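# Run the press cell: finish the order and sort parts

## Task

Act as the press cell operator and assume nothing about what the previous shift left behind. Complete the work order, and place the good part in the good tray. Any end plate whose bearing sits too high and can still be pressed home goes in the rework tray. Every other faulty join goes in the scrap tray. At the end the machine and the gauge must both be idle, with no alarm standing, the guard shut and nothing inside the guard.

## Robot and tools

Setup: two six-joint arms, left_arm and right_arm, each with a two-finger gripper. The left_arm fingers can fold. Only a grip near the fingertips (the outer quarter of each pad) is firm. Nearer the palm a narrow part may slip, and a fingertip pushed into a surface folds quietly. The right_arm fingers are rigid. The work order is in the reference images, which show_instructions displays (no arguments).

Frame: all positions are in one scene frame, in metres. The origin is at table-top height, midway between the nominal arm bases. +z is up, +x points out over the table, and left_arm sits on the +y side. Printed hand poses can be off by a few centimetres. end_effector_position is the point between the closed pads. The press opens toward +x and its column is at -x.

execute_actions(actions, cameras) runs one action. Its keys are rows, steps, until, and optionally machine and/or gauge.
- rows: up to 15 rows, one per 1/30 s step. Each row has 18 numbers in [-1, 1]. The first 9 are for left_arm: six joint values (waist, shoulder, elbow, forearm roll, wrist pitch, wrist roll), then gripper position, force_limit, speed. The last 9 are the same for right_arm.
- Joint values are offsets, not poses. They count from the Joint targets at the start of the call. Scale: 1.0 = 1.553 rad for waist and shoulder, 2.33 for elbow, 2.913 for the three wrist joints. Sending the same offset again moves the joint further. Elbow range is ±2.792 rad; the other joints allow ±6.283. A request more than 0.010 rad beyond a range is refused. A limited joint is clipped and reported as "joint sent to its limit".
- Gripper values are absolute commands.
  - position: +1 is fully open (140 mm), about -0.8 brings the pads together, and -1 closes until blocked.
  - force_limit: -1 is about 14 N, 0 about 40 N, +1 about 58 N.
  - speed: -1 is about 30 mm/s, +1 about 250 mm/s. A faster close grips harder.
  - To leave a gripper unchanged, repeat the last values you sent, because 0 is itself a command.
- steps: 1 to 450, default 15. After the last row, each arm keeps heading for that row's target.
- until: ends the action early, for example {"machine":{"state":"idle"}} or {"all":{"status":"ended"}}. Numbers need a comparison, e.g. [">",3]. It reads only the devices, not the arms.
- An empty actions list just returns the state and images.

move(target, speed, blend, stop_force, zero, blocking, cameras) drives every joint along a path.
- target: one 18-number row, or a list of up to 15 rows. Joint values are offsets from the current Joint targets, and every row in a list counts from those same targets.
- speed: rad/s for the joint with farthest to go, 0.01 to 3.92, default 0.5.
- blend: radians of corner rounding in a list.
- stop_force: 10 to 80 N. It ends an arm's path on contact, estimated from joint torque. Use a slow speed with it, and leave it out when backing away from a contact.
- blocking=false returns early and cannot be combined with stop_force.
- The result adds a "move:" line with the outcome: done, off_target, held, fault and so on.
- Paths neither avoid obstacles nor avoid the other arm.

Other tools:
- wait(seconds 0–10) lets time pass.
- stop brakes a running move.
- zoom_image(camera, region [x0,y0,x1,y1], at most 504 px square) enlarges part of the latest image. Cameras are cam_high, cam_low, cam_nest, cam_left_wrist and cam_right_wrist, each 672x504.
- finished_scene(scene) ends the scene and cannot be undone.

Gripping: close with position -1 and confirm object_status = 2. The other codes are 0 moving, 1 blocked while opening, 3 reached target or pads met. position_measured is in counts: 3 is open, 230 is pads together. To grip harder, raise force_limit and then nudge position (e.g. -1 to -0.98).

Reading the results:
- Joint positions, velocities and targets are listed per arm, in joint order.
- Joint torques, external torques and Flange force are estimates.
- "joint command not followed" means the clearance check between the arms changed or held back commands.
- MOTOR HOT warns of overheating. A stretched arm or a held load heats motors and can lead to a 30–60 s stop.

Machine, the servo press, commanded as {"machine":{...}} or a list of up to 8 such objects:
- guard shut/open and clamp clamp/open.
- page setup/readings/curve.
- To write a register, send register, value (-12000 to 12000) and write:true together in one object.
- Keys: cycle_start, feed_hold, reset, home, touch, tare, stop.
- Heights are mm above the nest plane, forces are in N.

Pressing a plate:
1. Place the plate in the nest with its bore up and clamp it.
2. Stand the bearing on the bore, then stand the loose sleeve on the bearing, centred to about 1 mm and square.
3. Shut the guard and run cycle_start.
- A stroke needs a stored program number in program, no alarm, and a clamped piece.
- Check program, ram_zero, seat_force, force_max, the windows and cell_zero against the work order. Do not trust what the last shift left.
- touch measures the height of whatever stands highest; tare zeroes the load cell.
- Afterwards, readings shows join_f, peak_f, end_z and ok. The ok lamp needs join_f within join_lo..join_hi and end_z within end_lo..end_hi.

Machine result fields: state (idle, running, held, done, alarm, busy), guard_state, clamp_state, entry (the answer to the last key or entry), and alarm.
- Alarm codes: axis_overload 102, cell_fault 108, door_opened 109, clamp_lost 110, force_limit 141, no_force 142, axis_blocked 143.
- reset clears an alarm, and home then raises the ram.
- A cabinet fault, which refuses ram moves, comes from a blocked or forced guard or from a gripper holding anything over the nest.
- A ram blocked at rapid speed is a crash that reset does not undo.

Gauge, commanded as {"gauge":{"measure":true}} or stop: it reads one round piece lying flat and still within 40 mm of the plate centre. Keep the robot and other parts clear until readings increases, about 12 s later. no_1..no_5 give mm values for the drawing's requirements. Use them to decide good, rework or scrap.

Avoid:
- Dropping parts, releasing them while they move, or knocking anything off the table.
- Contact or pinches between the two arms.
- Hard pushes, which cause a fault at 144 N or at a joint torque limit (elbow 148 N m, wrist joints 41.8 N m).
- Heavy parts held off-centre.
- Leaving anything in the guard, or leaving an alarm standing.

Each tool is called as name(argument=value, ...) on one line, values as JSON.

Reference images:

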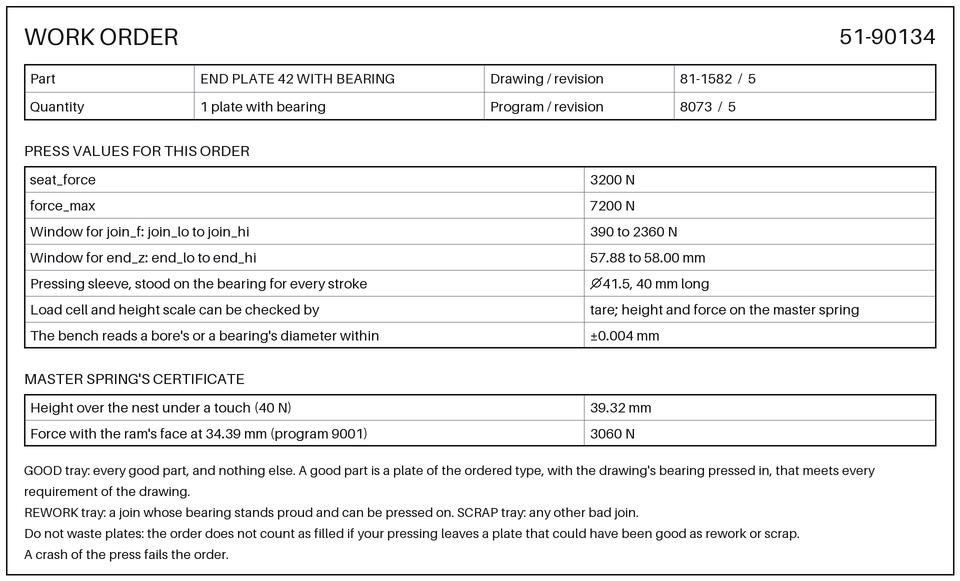

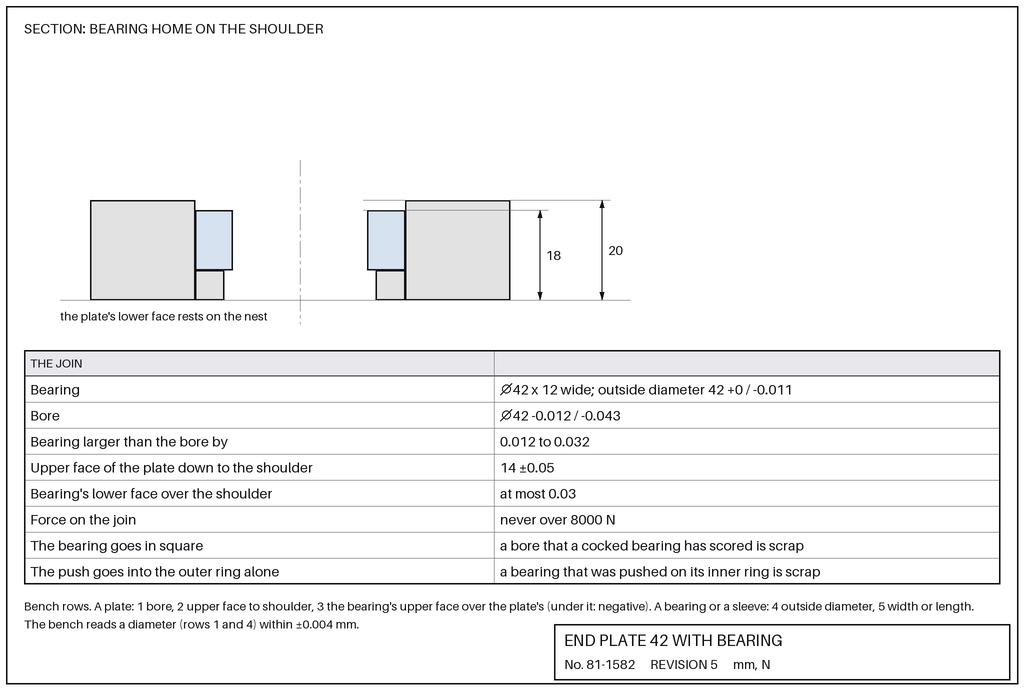

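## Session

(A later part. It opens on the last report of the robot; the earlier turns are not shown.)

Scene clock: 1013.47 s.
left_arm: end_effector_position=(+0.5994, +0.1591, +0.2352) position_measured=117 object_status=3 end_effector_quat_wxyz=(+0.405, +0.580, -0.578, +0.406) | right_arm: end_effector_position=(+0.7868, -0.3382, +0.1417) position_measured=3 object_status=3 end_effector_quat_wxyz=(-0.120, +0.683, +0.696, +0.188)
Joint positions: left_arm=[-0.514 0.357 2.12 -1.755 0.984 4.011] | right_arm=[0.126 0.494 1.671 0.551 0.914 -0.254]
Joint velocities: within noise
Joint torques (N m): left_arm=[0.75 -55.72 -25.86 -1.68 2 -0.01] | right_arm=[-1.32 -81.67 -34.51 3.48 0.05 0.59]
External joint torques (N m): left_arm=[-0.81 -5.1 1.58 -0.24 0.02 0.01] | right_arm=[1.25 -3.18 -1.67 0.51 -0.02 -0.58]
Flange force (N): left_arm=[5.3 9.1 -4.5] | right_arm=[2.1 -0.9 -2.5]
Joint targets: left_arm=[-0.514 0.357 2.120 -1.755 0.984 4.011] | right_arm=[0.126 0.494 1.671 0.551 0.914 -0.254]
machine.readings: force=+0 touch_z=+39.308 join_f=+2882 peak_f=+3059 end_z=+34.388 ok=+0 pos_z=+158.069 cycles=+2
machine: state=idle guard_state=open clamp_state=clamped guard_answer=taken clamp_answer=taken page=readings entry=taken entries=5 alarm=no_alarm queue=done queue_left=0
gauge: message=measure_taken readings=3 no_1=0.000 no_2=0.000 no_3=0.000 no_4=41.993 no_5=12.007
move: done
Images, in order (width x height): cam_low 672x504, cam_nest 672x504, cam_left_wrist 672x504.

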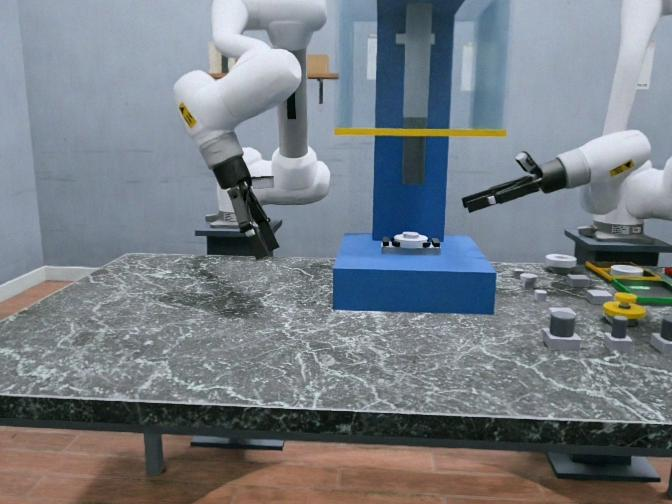

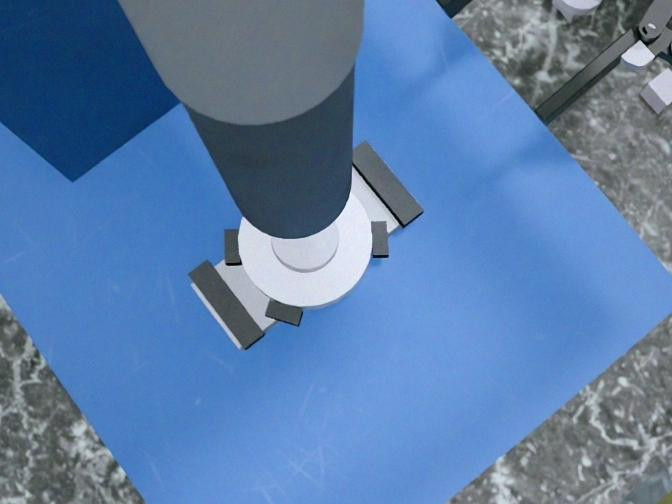

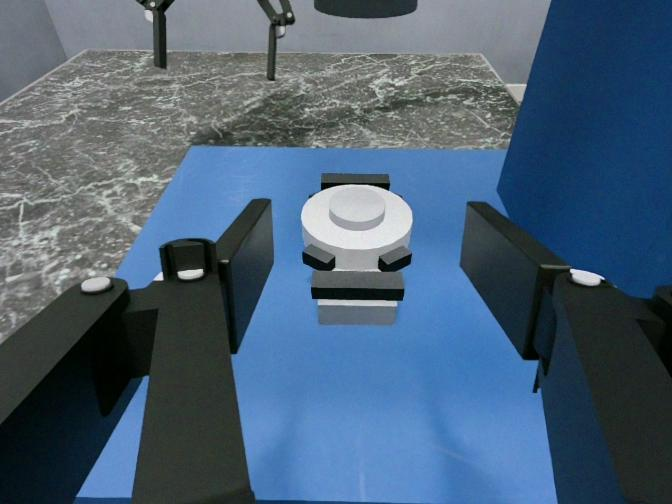

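move(target=[[0,0,0,0,0,0,-1,0,0,0,0,0,0,0,0,1,1,1],[-0.1165,0.1487,-0.0439,-0.1221,0.0330,0.0826,-1,0,0,0,0,0,0,0,0,1,1,1]], speed=[0.1,0.15], cameras=[])

move(target=[0,0.0182,0.0005,-0.0045,0.0052,0.0097,-1,0,0,0,0,0,0,0,0,1,1,1], speed=0.012, stop_force=10, cameras=["cam_nest","cam_low","cam_left_wrist"])

zoom_image(camera="cam_low", region=[390, 215, 432, 250])

zoom_image(camera="cam_nest", region=[240, 190, 370, 290])

Scene clock: 1040.77 s.
left_arm: end_effector_position=(+0.5996, +0.0136, +0.1856) position_measured=233 object_status=3 end_effector_quat_wxyz=(+0.454, +0.543, -0.541, +0.455) | right_arm: end_effector_position=(+0.7868, -0.3382, +0.1417) position_measured=3 object_status=3 end_effector_quat_wxyz=(-0.120, +0.683, +0.696, +0.188)
Joint positions: left_arm=[-0.695 0.588 2.018 -2.11 1.08 4.251] | right_arm=[0.126 0.494 1.671 0.551 0.914 -0.254]
Joint velocities: within noise
Joint torques (N m): left_arm=[0.65 -73.67 -22.17 -1.93 2.47 -0.05] | right_arm=[-1.33 -81.89 -34.45 3.46 0.01 0.48]
External joint torques (N m): left_arm=[-0.64 -4.82 1.87 -0.31 0.02 0.05] | right_arm=[1.23 -2.68 -1.54 0.51 0.03 -0.48]
Flange force (N): left_arm=[6.1 7.7 -5.0] | right_arm=[2.0 -0.5 -2.1]
Joint targets: left_arm=[-0.695 0.588 2.018 -2.110 1.080 4.251] | right_arm=[0.126 0.494 1.671 0.551 0.914 -0.254]
machine.readings: force=+0 touch_z=+39.308 join_f=+2882 peak_f=+3059 end_z=+34.388 ok=+0 pos_z=+158.069 cycles=+2
machine: state=idle guard_state=open clamp_state=clamped guard_answer=taken clamp_answer=taken page=readings entry=taken entries=5 alarm=no_alarm queue=done queue_left=0
gauge: message=measure_taken readings=3 no_1=0.000 no_2=0.000 no_3=0.000 no_4=41.993 no_5=12.007
move: done
No camera images: "cameras" was empty.

Scene clock: 1043.87 s.
left_arm: end_effector_position=(+0.5998, +0.0134, +0.1691) position_measured=233 object_status=3 end_effector_quat_wxyz=(+0.454, +0.543, -0.541, +0.455) | right_arm: end_effector_position=(+0.7868, -0.3382, +0.1417) position_measured=3 object_status=3 end_effector_quat_wxyz=(-0.120, +0.683, +0.696, +0.188)
Joint positions: left_arm=[-0.695 0.613 2.019 -2.122 1.094 4.277] | right_arm=[0.126 0.494 1.671 0.551 0.914 -0.254]
Joint velocities: within noise
Joint torques (N m): left_arm=[1.45 -58.89 -13.6 -0.2 -3.97 -0.07] | right_arm=[-1.05 -81.43 -34.33 3.44 0.05 0.46]
External joint torques (N m): left_arm=[-1.5 -20.98 -5.81 -1.97 6.5 0.07] | right_arm=[0.94 -3.15 -1.69 0.53 -0.01 -0.46]
Flange force (N): left_arm=[24.7 10.1 -10.4] | right_arm=[1.9 -0.7 -2.7]
Joint targets: left_arm=[-0.695 0.613 2.019 -2.122 1.094 4.277] | right_arm=[0.126 0.494 1.671 0.551 0.914 -0.254]
machine.readings: force=+0 touch_z=+39.308 join_f=+2882 peak_f=+3059 end_z=+34.388 ok=+0 pos_z=+158.069 cycles=+2
machine: state=idle guard_state=open clamp_state=clamped guard_answer=taken clamp_answer=taken page=readings entry=taken entries=5 alarm=no_alarm queue=done queue_left=0
gauge: message=measure_taken readings=3 no_1=0.000 no_2=0.000 no_3=0.000 no_4=41.993 no_5=12.007
move: contact (left_arm)
Images, in order (width x height): cam_low 672x504, cam_nest 672x504, cam_left_wrist 672x504.

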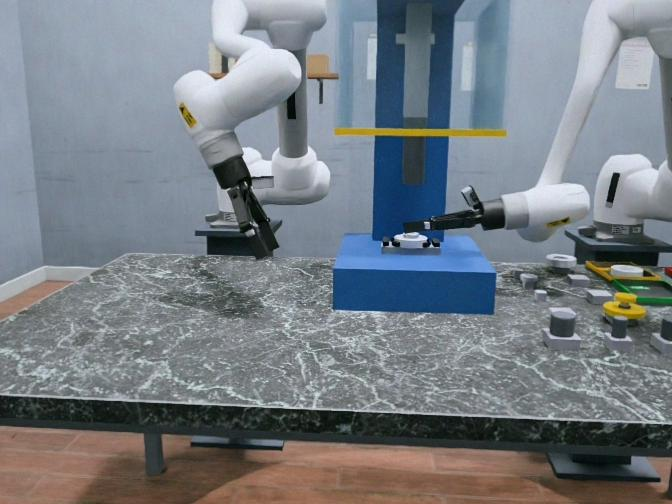

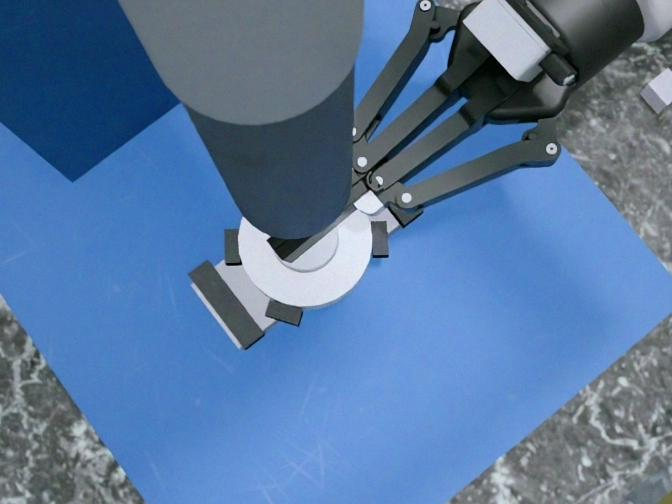

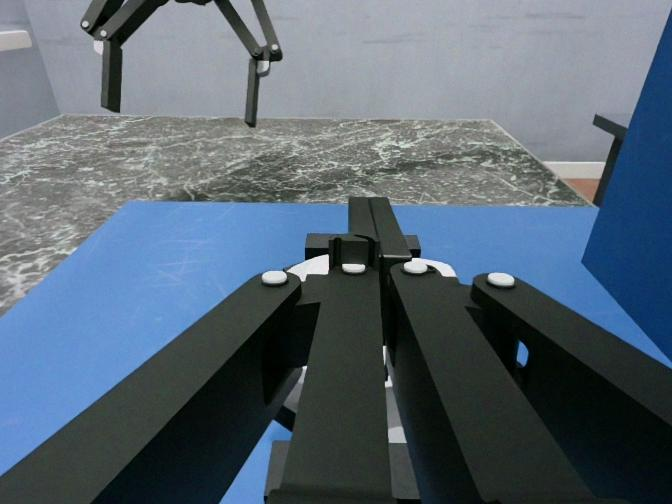

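Scaled by 12.000 from the camera's 672x504 image, which has a finer 960x720 frame.

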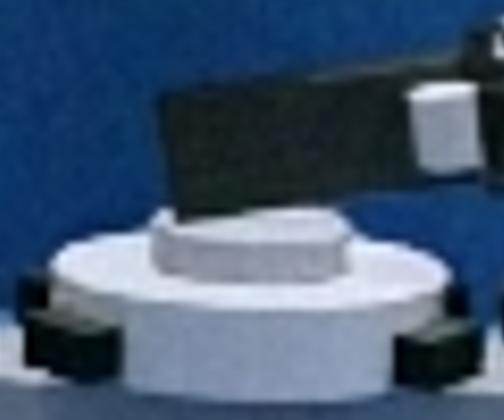

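Scaled by 3.877 from the camera's 672x504 image, which has a finer 960x720 frame.

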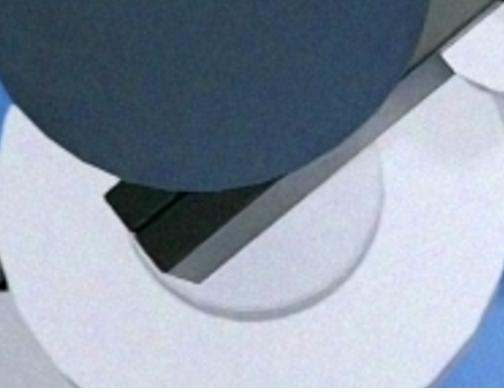

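move(target=[0,-0.0182,-0.0005,0.0045,-0.0052,-0.0097,-1,0,0,0,0,0,0,0,0,1,1,1], speed=0.03, cameras=["cam_nest","cam_low"])

zoom_image(camera="cam_low", region=[395, 220, 431, 250])

zoom_image(camera="cam_nest", region=[240, 190, 370, 290])

Scene clock: 1049.43 s.
left_arm: end_effector_position=(+0.5996, +0.0135, +0.1872) position_measured=233 object_status=3 end_effector_quat_wxyz=(+0.454, +0.542, -0.541, +0.455) | right_arm: end_effector_position=(+0.7868, -0.3382, +0.1417) position_measured=3 object_status=3 end_effector_quat_wxyz=(-0.120, +0.683, +0.696, +0.188)
Joint positions: left_arm=[-0.695 0.585 2.017 -2.109 1.079 4.249] | right_arm=[0.126 0.494 1.671 0.551 0.914 -0.254]
Joint velocities: within noise
Joint torques (N m): left_arm=[0.56 -72.29 -22.16 -1.98 2.47 -0.18] | right_arm=[-1.15 -81.82 -34.35 3.49 -0.04 0.52]
External joint torques (N m): left_arm=[-0.6 -6.24 1.42 -0.3 0.03 0.18] | right_arm=[1.05 -2.93 -1.79 0.5 0.07 -0.52]
Flange force (N): left_arm=[8.0 8.1 -5.7] | right_arm=[1.9 -0.2 -2.5]
Joint targets: left_arm=[-0.695 0.585 2.017 -2.109 1.079 4.249] | right_arm=[0.126 0.494 1.671 0.551 0.914 -0.254]
machine.readings: force=+0 touch_z=+39.308 join_f=+2882 peak_f=+3059 end_z=+34.388 ok=+0 pos_z=+158.069 cycles=+2
machine: state=idle guard_state=open clamp_state=clamped guard_answer=taken clamp_answer=taken page=readings entry=taken entries=5 alarm=no_alarm queue=done queue_left=0
gauge: message=measure_taken readings=3 no_1=0.000 no_2=0.000 no_3=0.000 no_4=41.993 no_5=12.007
move: done
Images, in order (width x height): cam_low 672x504, cam_nest 672x504.

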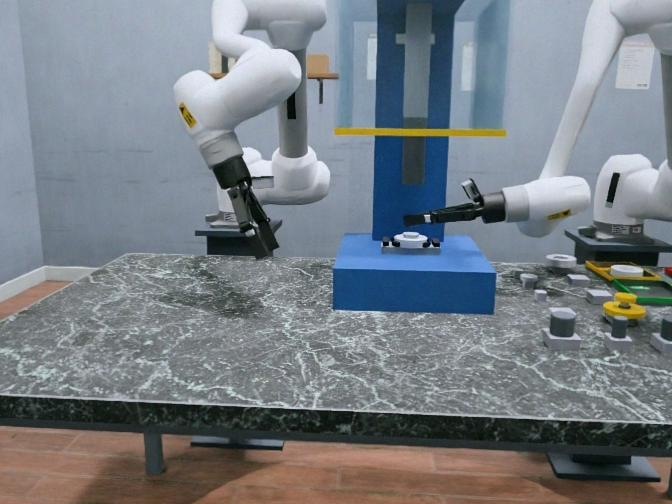

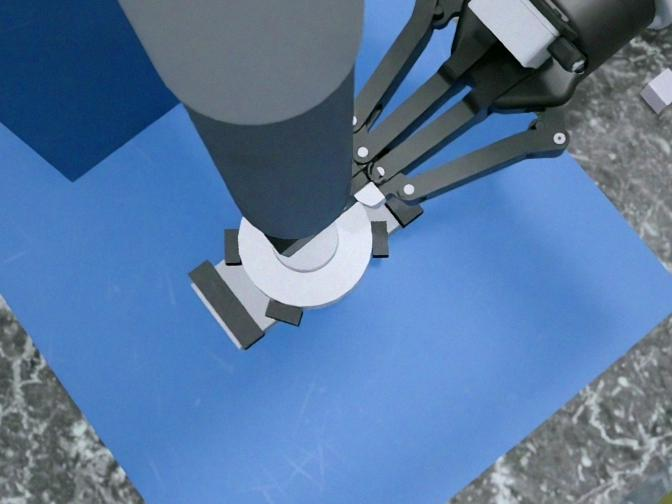

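Scaled by 14.000 from the camera's 672x504 image, which has a finer 960x720 frame.

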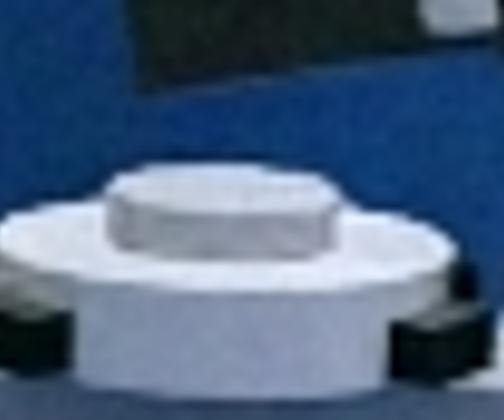

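Scaled by 3.877 from the camera's 672x504 image, which has a finer 960x720 frame.

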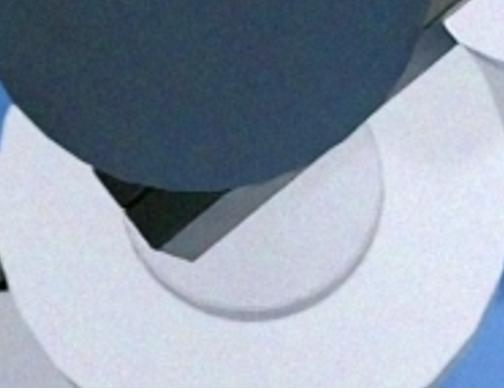

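move(target=[[0.1165,-0.1469,0.0440,0.1215,-0.0328,-0.0819,-1,0,0,0,0,0,0,0,0,1,1,1],[0.5299,-0.1502,0.0669,0.0650,-0.0569,-0.0527,0.1,0,0,0,0,0,0,0,0,1,1,1]], speed=[0.15,0.5], blend=[0.03,0], cameras=["cam_left_wrist","cam_low","cam_nest"])

zoom_image(camera="cam_left_wrist", region=[250, 150, 530, 370])

zoom_image(camera="cam_nest", region=[240, 190, 370, 290])

Scene clock: 1069.37 s.
left_arm: end_effector_position=(+0.8410, +0.6005, +0.2199) position_measured=117 object_status=0 end_effector_quat_wxyz=(+0.218, +0.758, -0.312, +0.530) | right_arm: end_effector_position=(+0.7868, -0.3382, +0.1417) position_measured=3 object_status=3 end_effector_quat_wxyz=(-0.120, +0.683, +0.696, +0.188)
Joint positions: left_arm=[0.128 0.352 2.173 -1.92 0.913 4.095] | right_arm=[0.126 0.494 1.671 0.551 0.914 -0.254]
Joint velocities: within noise
Joint torques (N m): left_arm=[0.23 -54.09 -24.6 -1.85 2.21 -0.11] | right_arm=[-1.16 -82 -34.37 3.54 -0.06 0.53]
External joint torques (N m): left_arm=[-0.28 -4.75 1.79 -0.22 -0.06 0.11] | right_arm=[1.07 -2.59 -1.6 0.42 0.1 -0.52]
Flange force (N): left_arm=[4.4 8.1 -6.1] | right_arm=[1.8 -0.1 -2.2]
Joint targets: left_arm=[0.128 0.352 2.173 -1.920 0.913 4.095] | right_arm=[0.126 0.494 1.671 0.551 0.914 -0.254]
machine.readings: force=+0 touch_z=+39.308 join_f=+2882 peak_f=+3059 end_z=+34.388 ok=+0 pos_z=+158.069 cycles=+2
machine: state=idle guard_state=open clamp_state=clamped guard_answer=taken clamp_answer=taken page=readings entry=taken entries=5 alarm=no_alarm queue=done queue_left=0
gauge: message=measure_taken readings=3 no_1=0.000 no_2=0.000 no_3=0.000 no_4=41.993 no_5=12.007
move: done
Images, in order (width x height): cam_low 672x504, cam_nest 672x504, cam_left_wrist 672x504.

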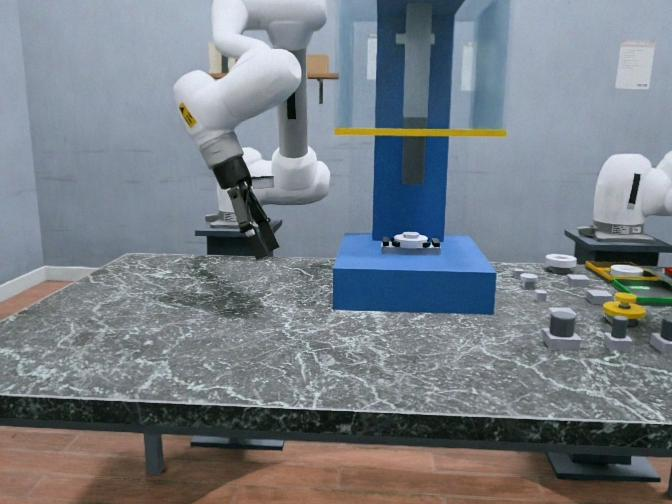

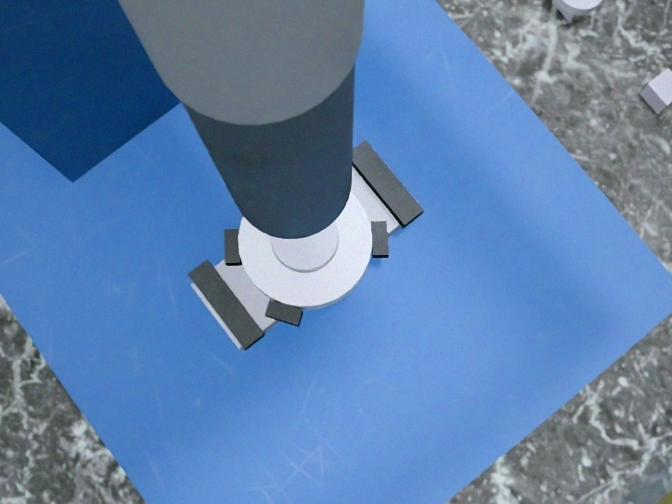

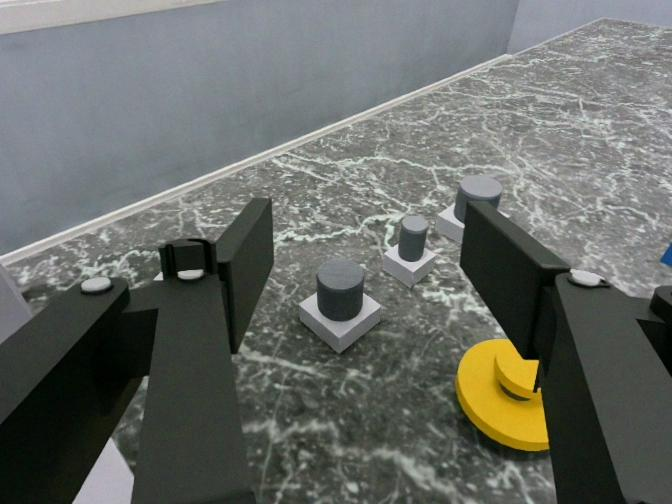

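Scaled by 1.800 from the camera's 672x504 image, which has a finer 960x720 frame.

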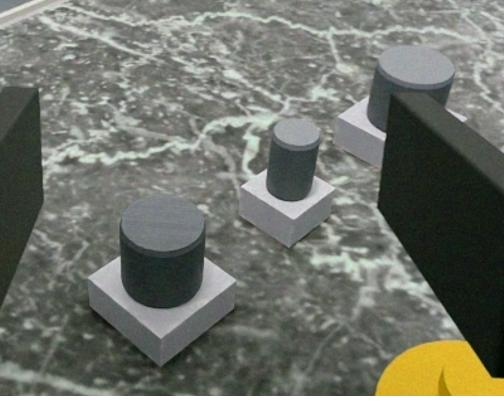

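Scaled by 3.877 from the camera's 672x504 image, which has a finer 960x720 frame.

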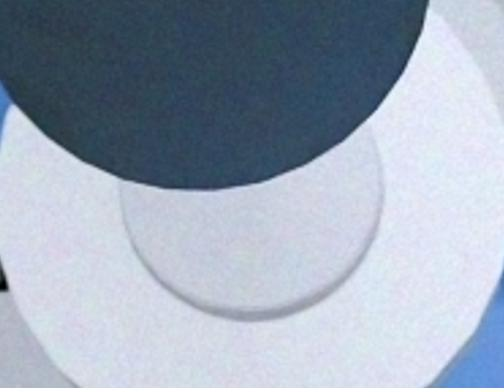

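move(target=[[-0.1007,0.2227,-0.0575,-0.1089,0.0233,0.0981,0.1,0,0,0,0,0,0,0,0,1,1,1],[-0.1007,0.2400,-0.0586,-0.1132,0.0285,0.1059,0.1,0,0,0,0,0,0,0,0,1,1,1]], speed=[0.2,0.05], stop_force=15, cameras=["cam_left_wrist","cam_low"])

zoom_image(camera="cam_left_wrist", region=[220, 140, 520, 370])

Scene clock: 1087.23 s.
left_arm: end_effector_position=(+0.9351, +0.5122, +0.0501) position_measured=117 object_status=3 end_effector_quat_wxyz=(+0.224, +0.748, -0.308, +0.543) | right_arm: end_effector_position=(+0.7868, -0.3382, +0.1417) position_measured=3 object_status=3 end_effector_quat_wxyz=(-0.120, +0.683, +0.696, +0.188)
Joint positions: left_arm=[-0.028 0.725 2.037 -2.25 0.996 4.404] | right_arm=[0.126 0.494 1.671 0.551 0.914 -0.254]
Joint velocities: within noise
Joint torques (N m): left_arm=[-0.01 -77.99 -16.44 -1.44 2.57 -0.11] | right_arm=[-1.09 -81.18 -34.11 3.48 -0.02 0.5]
External joint torques (N m): left_arm=[-0.07 -6.03 2.06 -0.24 -0.03 0.11] | right_arm=[1.01 -3.6 -2.04 0.51 0.05 -0.5]
Flange force (N): left_arm=[8.0 6.6 -8.3] | right_arm=[2.2 -0.4 -3.3]
Joint targets: left_arm=[-0.028 0.725 2.037 -2.250 0.996 4.404] | right_arm=[0.126 0.494 1.671 0.551 0.914 -0.254]
machine.readings: force=+0 touch_z=+39.308 join_f=+2882 peak_f=+3059 end_z=+34.388 ok=+0 pos_z=+158.069 cycles=+2
machine: state=idle guard_state=open clamp_state=clamped guard_answer=taken clamp_answer=taken page=readings entry=taken entries=5 alarm=no_alarm queue=done queue_left=0
gauge: message=measure_taken readings=3 no_1=0.000 no_2=0.000 no_3=0.000 no_4=41.993 no_5=12.007
move: done
Images, in order (width x height): cam_low 672x504, cam_left_wrist 672x504.

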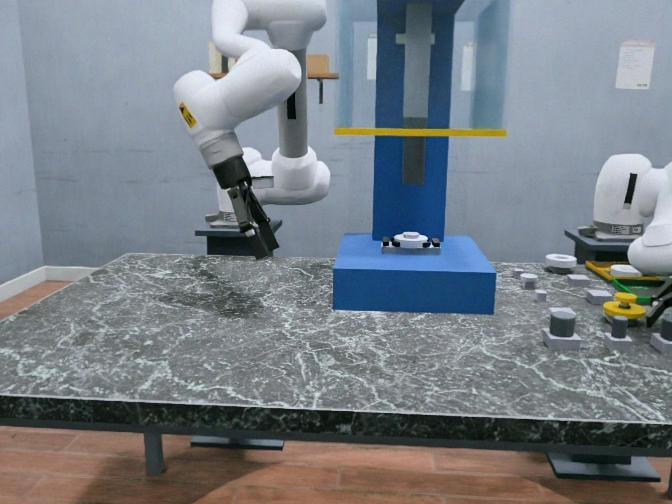

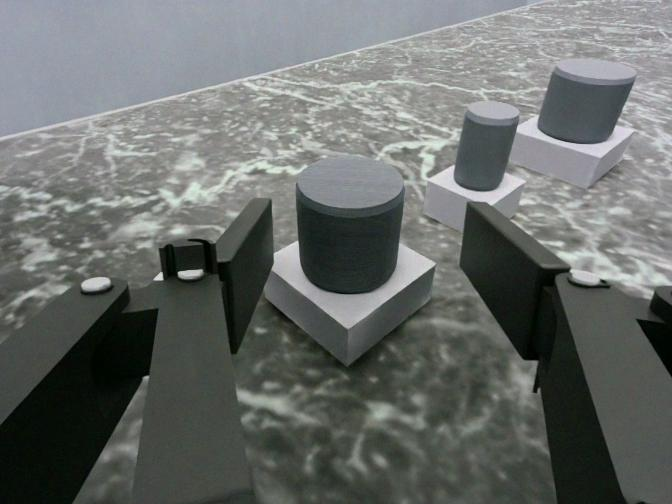

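Scaled by 1.680 from the camera's 672x504 image, which has a finer 960x720 frame.

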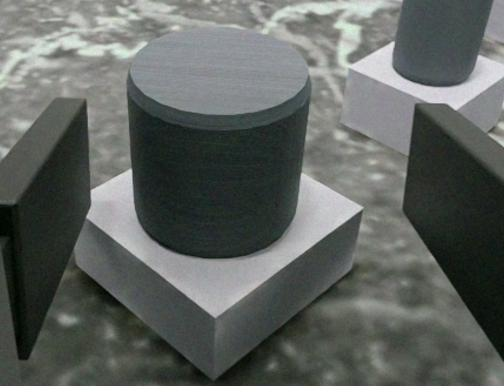

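move(target=[0.0029,0.0035,-0.0076,0.0038,-0.0019,-0.0042,0.1,0,0,0,0,0,0,0,0,1,1,1], speed=0.03, cameras=["cam_left_wrist"])

Scene clock: 1101.27 s.
left_arm: end_effector_position=(+0.9438, +0.5147, +0.0507) position_measured=117 object_status=3 end_effector_quat_wxyz=(+0.224, +0.748, -0.308, +0.544) | right_arm: end_effector_position=(+0.7868, -0.3382, +0.1417) position_measured=3 object_status=3 end_effector_quat_wxyz=(-0.120, +0.683, +0.696, +0.188)
Joint positions: left_arm=[-0.024 0.73 2.019 -2.239 0.991 4.392] | right_arm=[0.126 0.494 1.671 0.551 0.914 -0.254]
Joint velocities: within noise
Joint torques (N m): left_arm=[0.25 -78.69 -16.96 -1.46 2.59 -0.06] | right_arm=[-1.34 -82.16 -34.43 3.43 -0.06 0.49]
External joint torques (N m): left_arm=[-0.35 -6.12 1.94 -0.28 -0.06 0.06] | right_arm=[1.26 -2.44 -1.56 0.54 0.1 -0.48]
Flange force (N): left_arm=[8.2 6.8 -7.8] | right_arm=[2.0 -0.1 -1.9]
Joint targets: left_arm=[-0.024 0.730 2.019 -2.239 0.991 4.392] | right_arm=[0.126 0.494 1.671 0.551 0.914 -0.254]
machine.readings: force=+0 touch_z=+39.308 join_f=+2882 peak_f=+3059 end_z=+34.388 ok=+0 pos_z=+158.069 cycles=+2
machine: state=idle guard_state=open clamp_state=clamped guard_answer=taken clamp_answer=taken page=readings entry=taken entries=5 alarm=no_alarm queue=done queue_left=0
gauge: message=measure_taken readings=3 no_1=0.000 no_2=0.000 no_3=0.000 no_4=41.993 no_5=12.007
move: done
Images, in order (width x height): cam_left_wrist 672x504.

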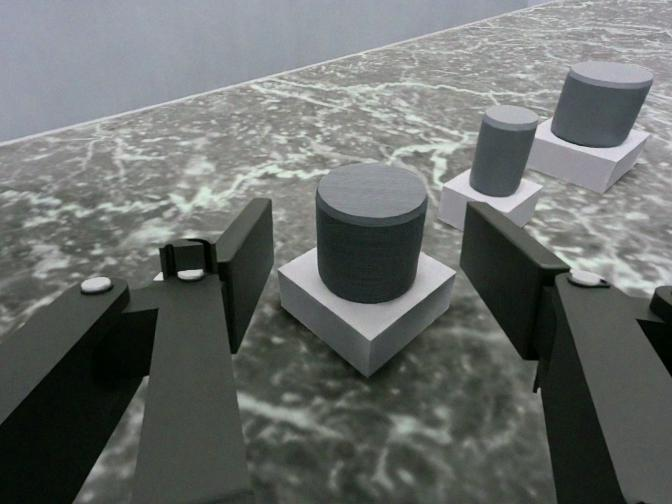

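move(target=[[0,0,0,0,0,0,-1,0,-1,0,0,0,0,0,0,1,1,1],[0,-0.0270,0.0017,0.0067,-0.0082,-0.0122,-1,0,-1,0,0,0,0,0,0,1,1,1],[0.0979,-0.2434,0.0661,0.1095,-0.0268,-0.1020,-1,0,-1,0,0,0,0,0,0,1,1,1]], speed=[0.1,0.06,0.25], blend=[0,0.01,0], cameras=["cam_left_wrist"])

move(target=[[-0.4134,0.0032,-0.0228,0.0567,0.0244,-0.0288,-1,0,-1,0,0,0,0,0,0,1,1,1],[-0.5318,0.0994,-0.0728,-0.0184,0.0004,0.0032,-1,0,-1,0,0,0,0,0,0,1,1,1]], speed=[0.4,0.12], blend=[0.03,0], cameras=["cam_left_wrist","cam_nest","cam_low"])

zoom_image(camera="cam_low", region=[390, 205, 432, 250])

zoom_image(camera="cam_nest", region=[220, 180, 400, 315])

Scene clock: 1122.63 s.
left_arm: end_effector_position=(+0.8412, +0.6007, +0.2197) position_measured=170 object_status=2 end_effector_quat_wxyz=(+0.218, +0.758, -0.311, +0.530) | right_arm: end_effector_position=(+0.7868, -0.3382, +0.1417) position_measured=3 object_status=3 end_effector_quat_wxyz=(-0.120, +0.683, +0.696, +0.188)
Joint positions: left_arm=[0.128 0.352 2.173 -1.92 0.912 4.095] | right_arm=[0.126 0.494 1.671 0.551 0.914 -0.254]
Joint velocities: within noise
Joint torques (N m): left_arm=[-0.07 -56.83 -26.68 -2.43 3.39 0.02] | right_arm=[-1.06 -81.83 -34.13 3.4 -0.01 0.5]
External joint torques (N m): left_arm=[-0.02 -2.11 3.79 0.35 -1.23 -0.02] | right_arm=[1.01 -2.95 -1.96 0.58 0.04 -0.49]
Flange force (N): left_arm=[1.4 7.9 -5.3] | right_arm=[2.0 0.1 -2.6]
Joint targets: left_arm=[0.128 0.352 2.173 -1.920 0.912 4.095] | right_arm=[0.126 0.494 1.671 0.551 0.914 -0.254]
machine.readings: force=+0 touch_z=+39.308 join_f=+2882 peak_f=+3059 end_z=+34.388 ok=+0 pos_z=+158.069 cycles=+2
machine: state=idle guard_state=open clamp_state=clamped guard_answer=taken clamp_answer=taken page=readings entry=taken entries=5 alarm=no_alarm queue=done queue_left=0
gauge: message=measure_taken readings=3 no_1=0.000 no_2=0.000 no_3=0.000 no_4=41.993 no_5=12.007
move: done
Images, in order (width x height): cam_left_wrist 672x504.

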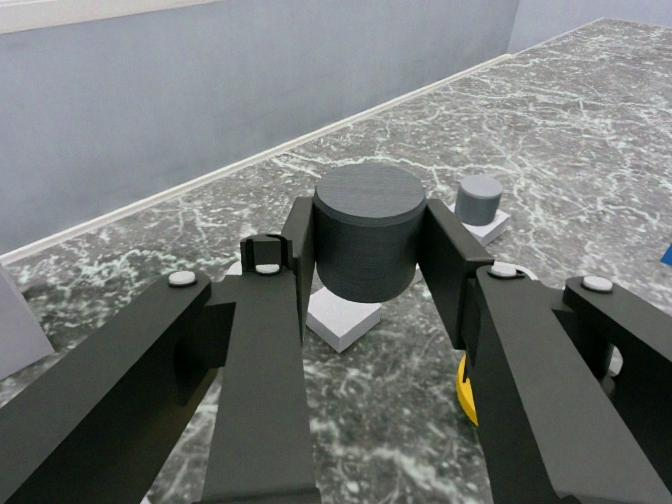

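Scene clock: 1126.43 s.
left_arm: end_effector_position=(+0.5998, +0.0225, +0.1959) position_measured=170 object_status=2 end_effector_quat_wxyz=(+0.415, +0.573, -0.571, +0.416) | right_arm: end_effector_position=(+0.7868, -0.3382, +0.1417) position_measured=3 object_status=3 end_effector_quat_wxyz=(-0.120, +0.683, +0.696, +0.188)
Joint positions: left_arm=[-0.698 0.506 2.004 -1.973 0.914 4.104] | right_arm=[0.126 0.494 1.671 0.551 0.914 -0.254]
Joint velocities: within noise
Joint torques (N m): left_arm=[0.62 -72.14 -27.55 -2.7 3.47 -0.15] | right_arm=[-1.12 -81.71 -34.25 3.44 -0.01 0.51]
External joint torques (N m): left_arm=[-0.62 -2.35 3.97 0.48 -1.28 0.15] | right_arm=[1.05 -3.1 -1.94 0.55 0.04 -0.5]
Flange force (N): left_arm=[1.7 8.7 -5.6] | right_arm=[2.1 -0.1 -2.7]
Joint targets: left_arm=[-0.698 0.506 2.003 -1.973 0.914 4.104] | right_arm=[0.126 0.494 1.671 0.551 0.914 -0.254]
machine.readings: force=+0 touch_z=+39.308 join_f=+2882 peak_f=+3059 end_z=+34.388 ok=+0 pos_z=+158.069 cycles=+2
machine: state=idle guard_state=open clamp_state=clamped guard_answer=taken clamp_answer=taken page=readings entry=taken entries=5 alarm=no_alarm queue=done queue_left=0
gauge: message=measure_taken readings=3 no_1=0.000 no_2=0.000 no_3=0.000 no_4=41.993 no_5=12.007
move: done
Images, in order (width x height): cam_low 672x504, cam_nest 672x504, cam_left_wrist 672x504.

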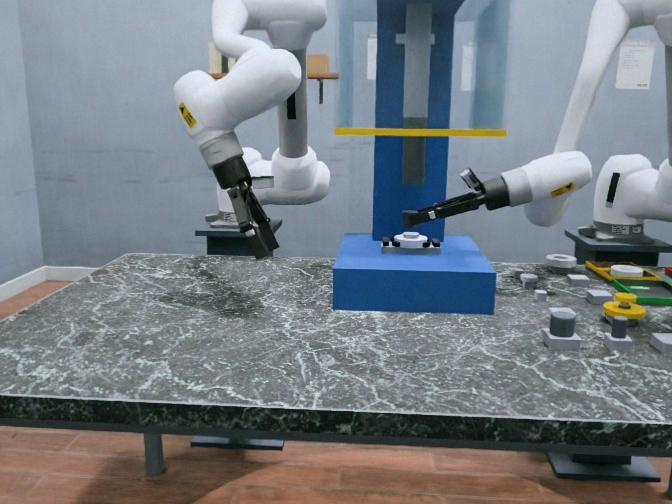

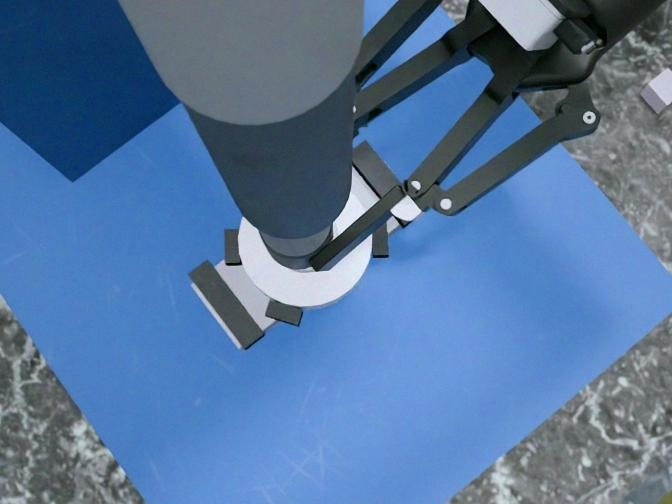

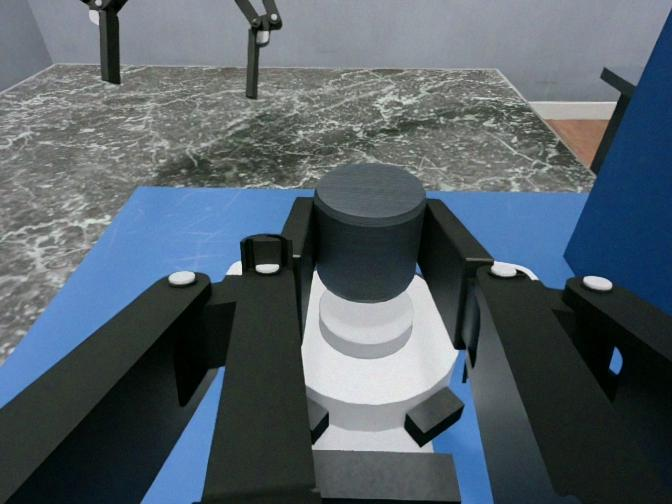

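Scaled by 11.200 from the camera's 672x504 image, which has a finer 960x720 frame.

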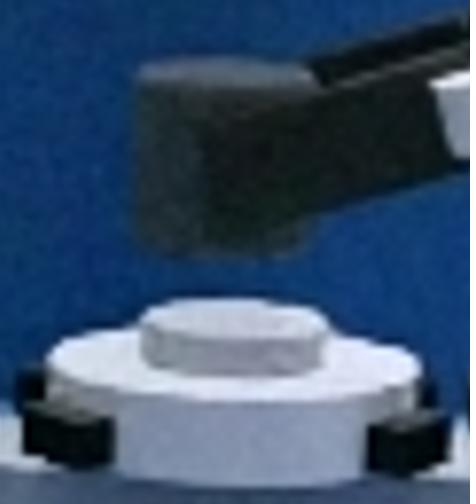

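Scaled by 2.800 from the camera's 672x504 image, which has a finer 960x720 frame.

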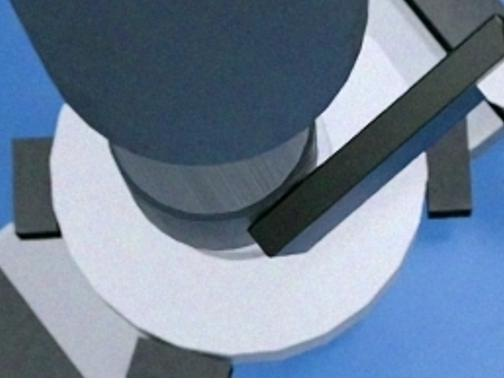

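move(target=[[0.0009,-0.0006,0.0005,0.0005,0.0004,0,-1,0,-1,0,0,0,0,0,0,1,1,1],[0.0009,0.0176,0.0026,-0.0073,0.0050,0.0130,-1,0,-1,0,0,0,0,0,0,1,1,1]], speed=[0.02,0.015], stop_force=10, cameras=["cam_left_wrist","cam_nest","cam_low"])

zoom_image(camera="cam_low", region=[398, 214, 428, 244])

zoom_image(camera="cam_nest", region=[220, 180, 400, 315])

Scene clock: 1137.00 s.
left_arm: end_effector_position=(+0.5998, +0.0235, +0.1786) position_measured=170 object_status=2 end_effector_quat_wxyz=(+0.415, +0.573, -0.571, +0.416) | right_arm: end_effector_position=(+0.7868, -0.3382, +0.1417) position_measured=3 object_status=3 end_effector_quat_wxyz=(-0.120, +0.683, +0.696, +0.188)
Joint positions: left_arm=[-0.696 0.531 2.009 -1.993 0.927 4.139] | right_arm=[0.126 0.494 1.671 0.551 0.914 -0.254]
Joint velocities: within noise
Joint torques (N m): left_arm=[-1.8 -57.4 -22.25 -1.37 -2.51 0] | right_arm=[-1.31 -81.74 -34.37 3.5 -0.01 0.52]
External joint torques (N m): left_arm=[1.7 -18.17 -0.32 -0.81 4.76 0] | right_arm=[1.23 -2.99 -1.78 0.48 0.04 -0.52]
Flange force (N): left_arm=[16.4 12.8 -22.3] | right_arm=[2.2 -0.3 -2.5]
Joint targets: left_arm=[-0.696 0.531 2.009 -1.993 0.927 4.139] | right_arm=[0.126 0.494 1.671 0.551 0.914 -0.254]
machine.readings: force=+0 touch_z=+39.308 join_f=+2882 peak_f=+3059 end_z=+34.388 ok=+0 pos_z=+158.069 cycles=+2
machine: state=idle guard_state=open clamp_state=clamped guard_answer=taken clamp_answer=taken page=readings entry=taken entries=5 alarm=no_alarm queue=done queue_left=0
gauge: message=measure_taken readings=3 no_1=0.000 no_2=0.000 no_3=0.000 no_4=41.993 no_5=12.007
move: contact (left_arm); path passed 1 of 2 targets
Images, in order (width x height): cam_low 672x504, cam_nest 672x504, cam_left_wrist 672x504.

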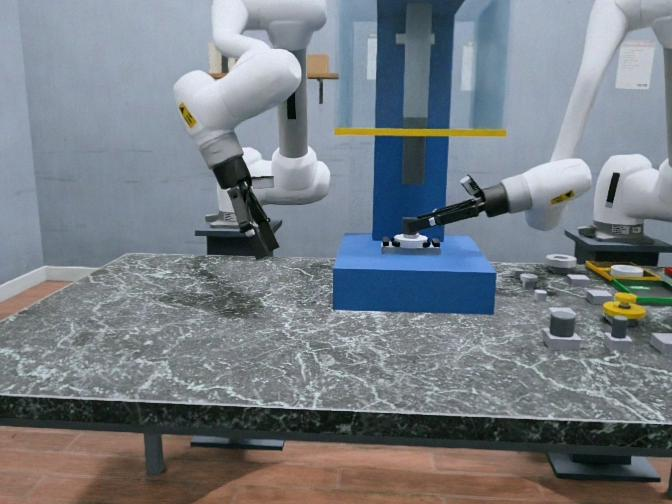

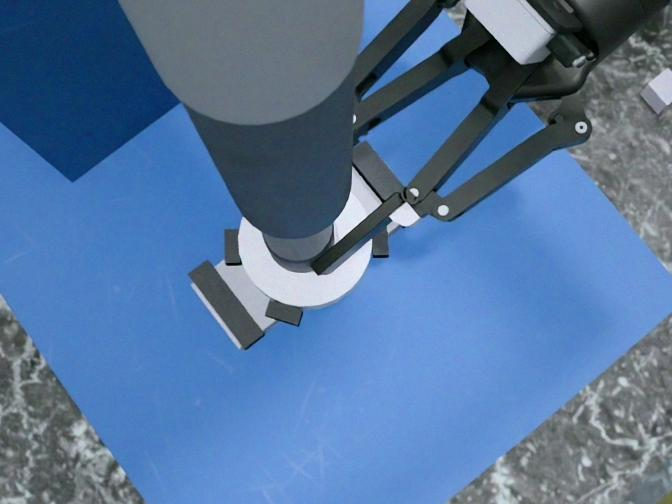

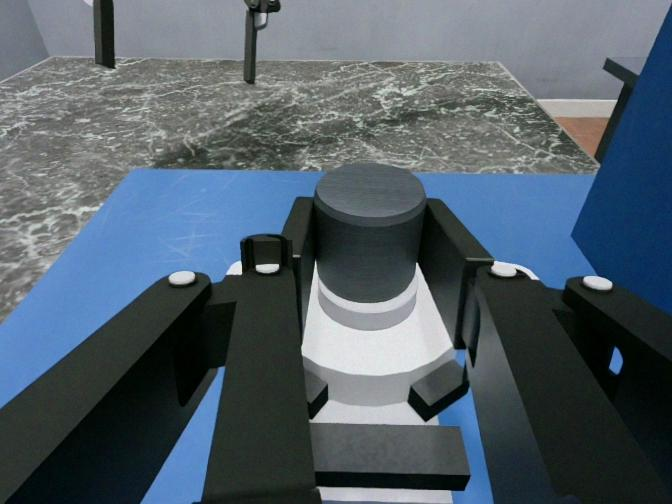

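Scaled by 16.800 from the camera's 672x504 image, which has a finer 960x720 frame.

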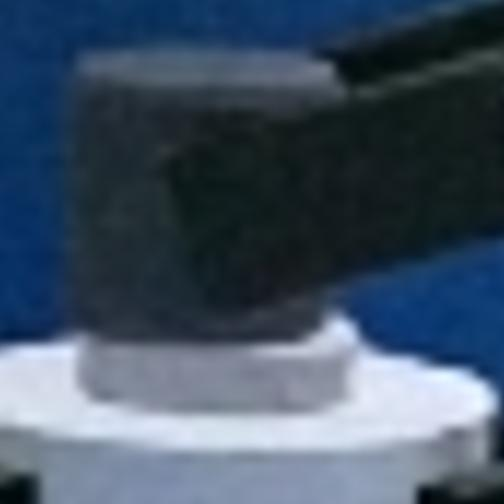

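Scaled by 2.800 from the camera's 672x504 image, which has a finer 960x720 frame.

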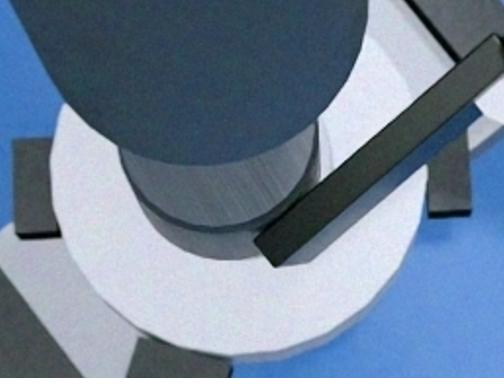

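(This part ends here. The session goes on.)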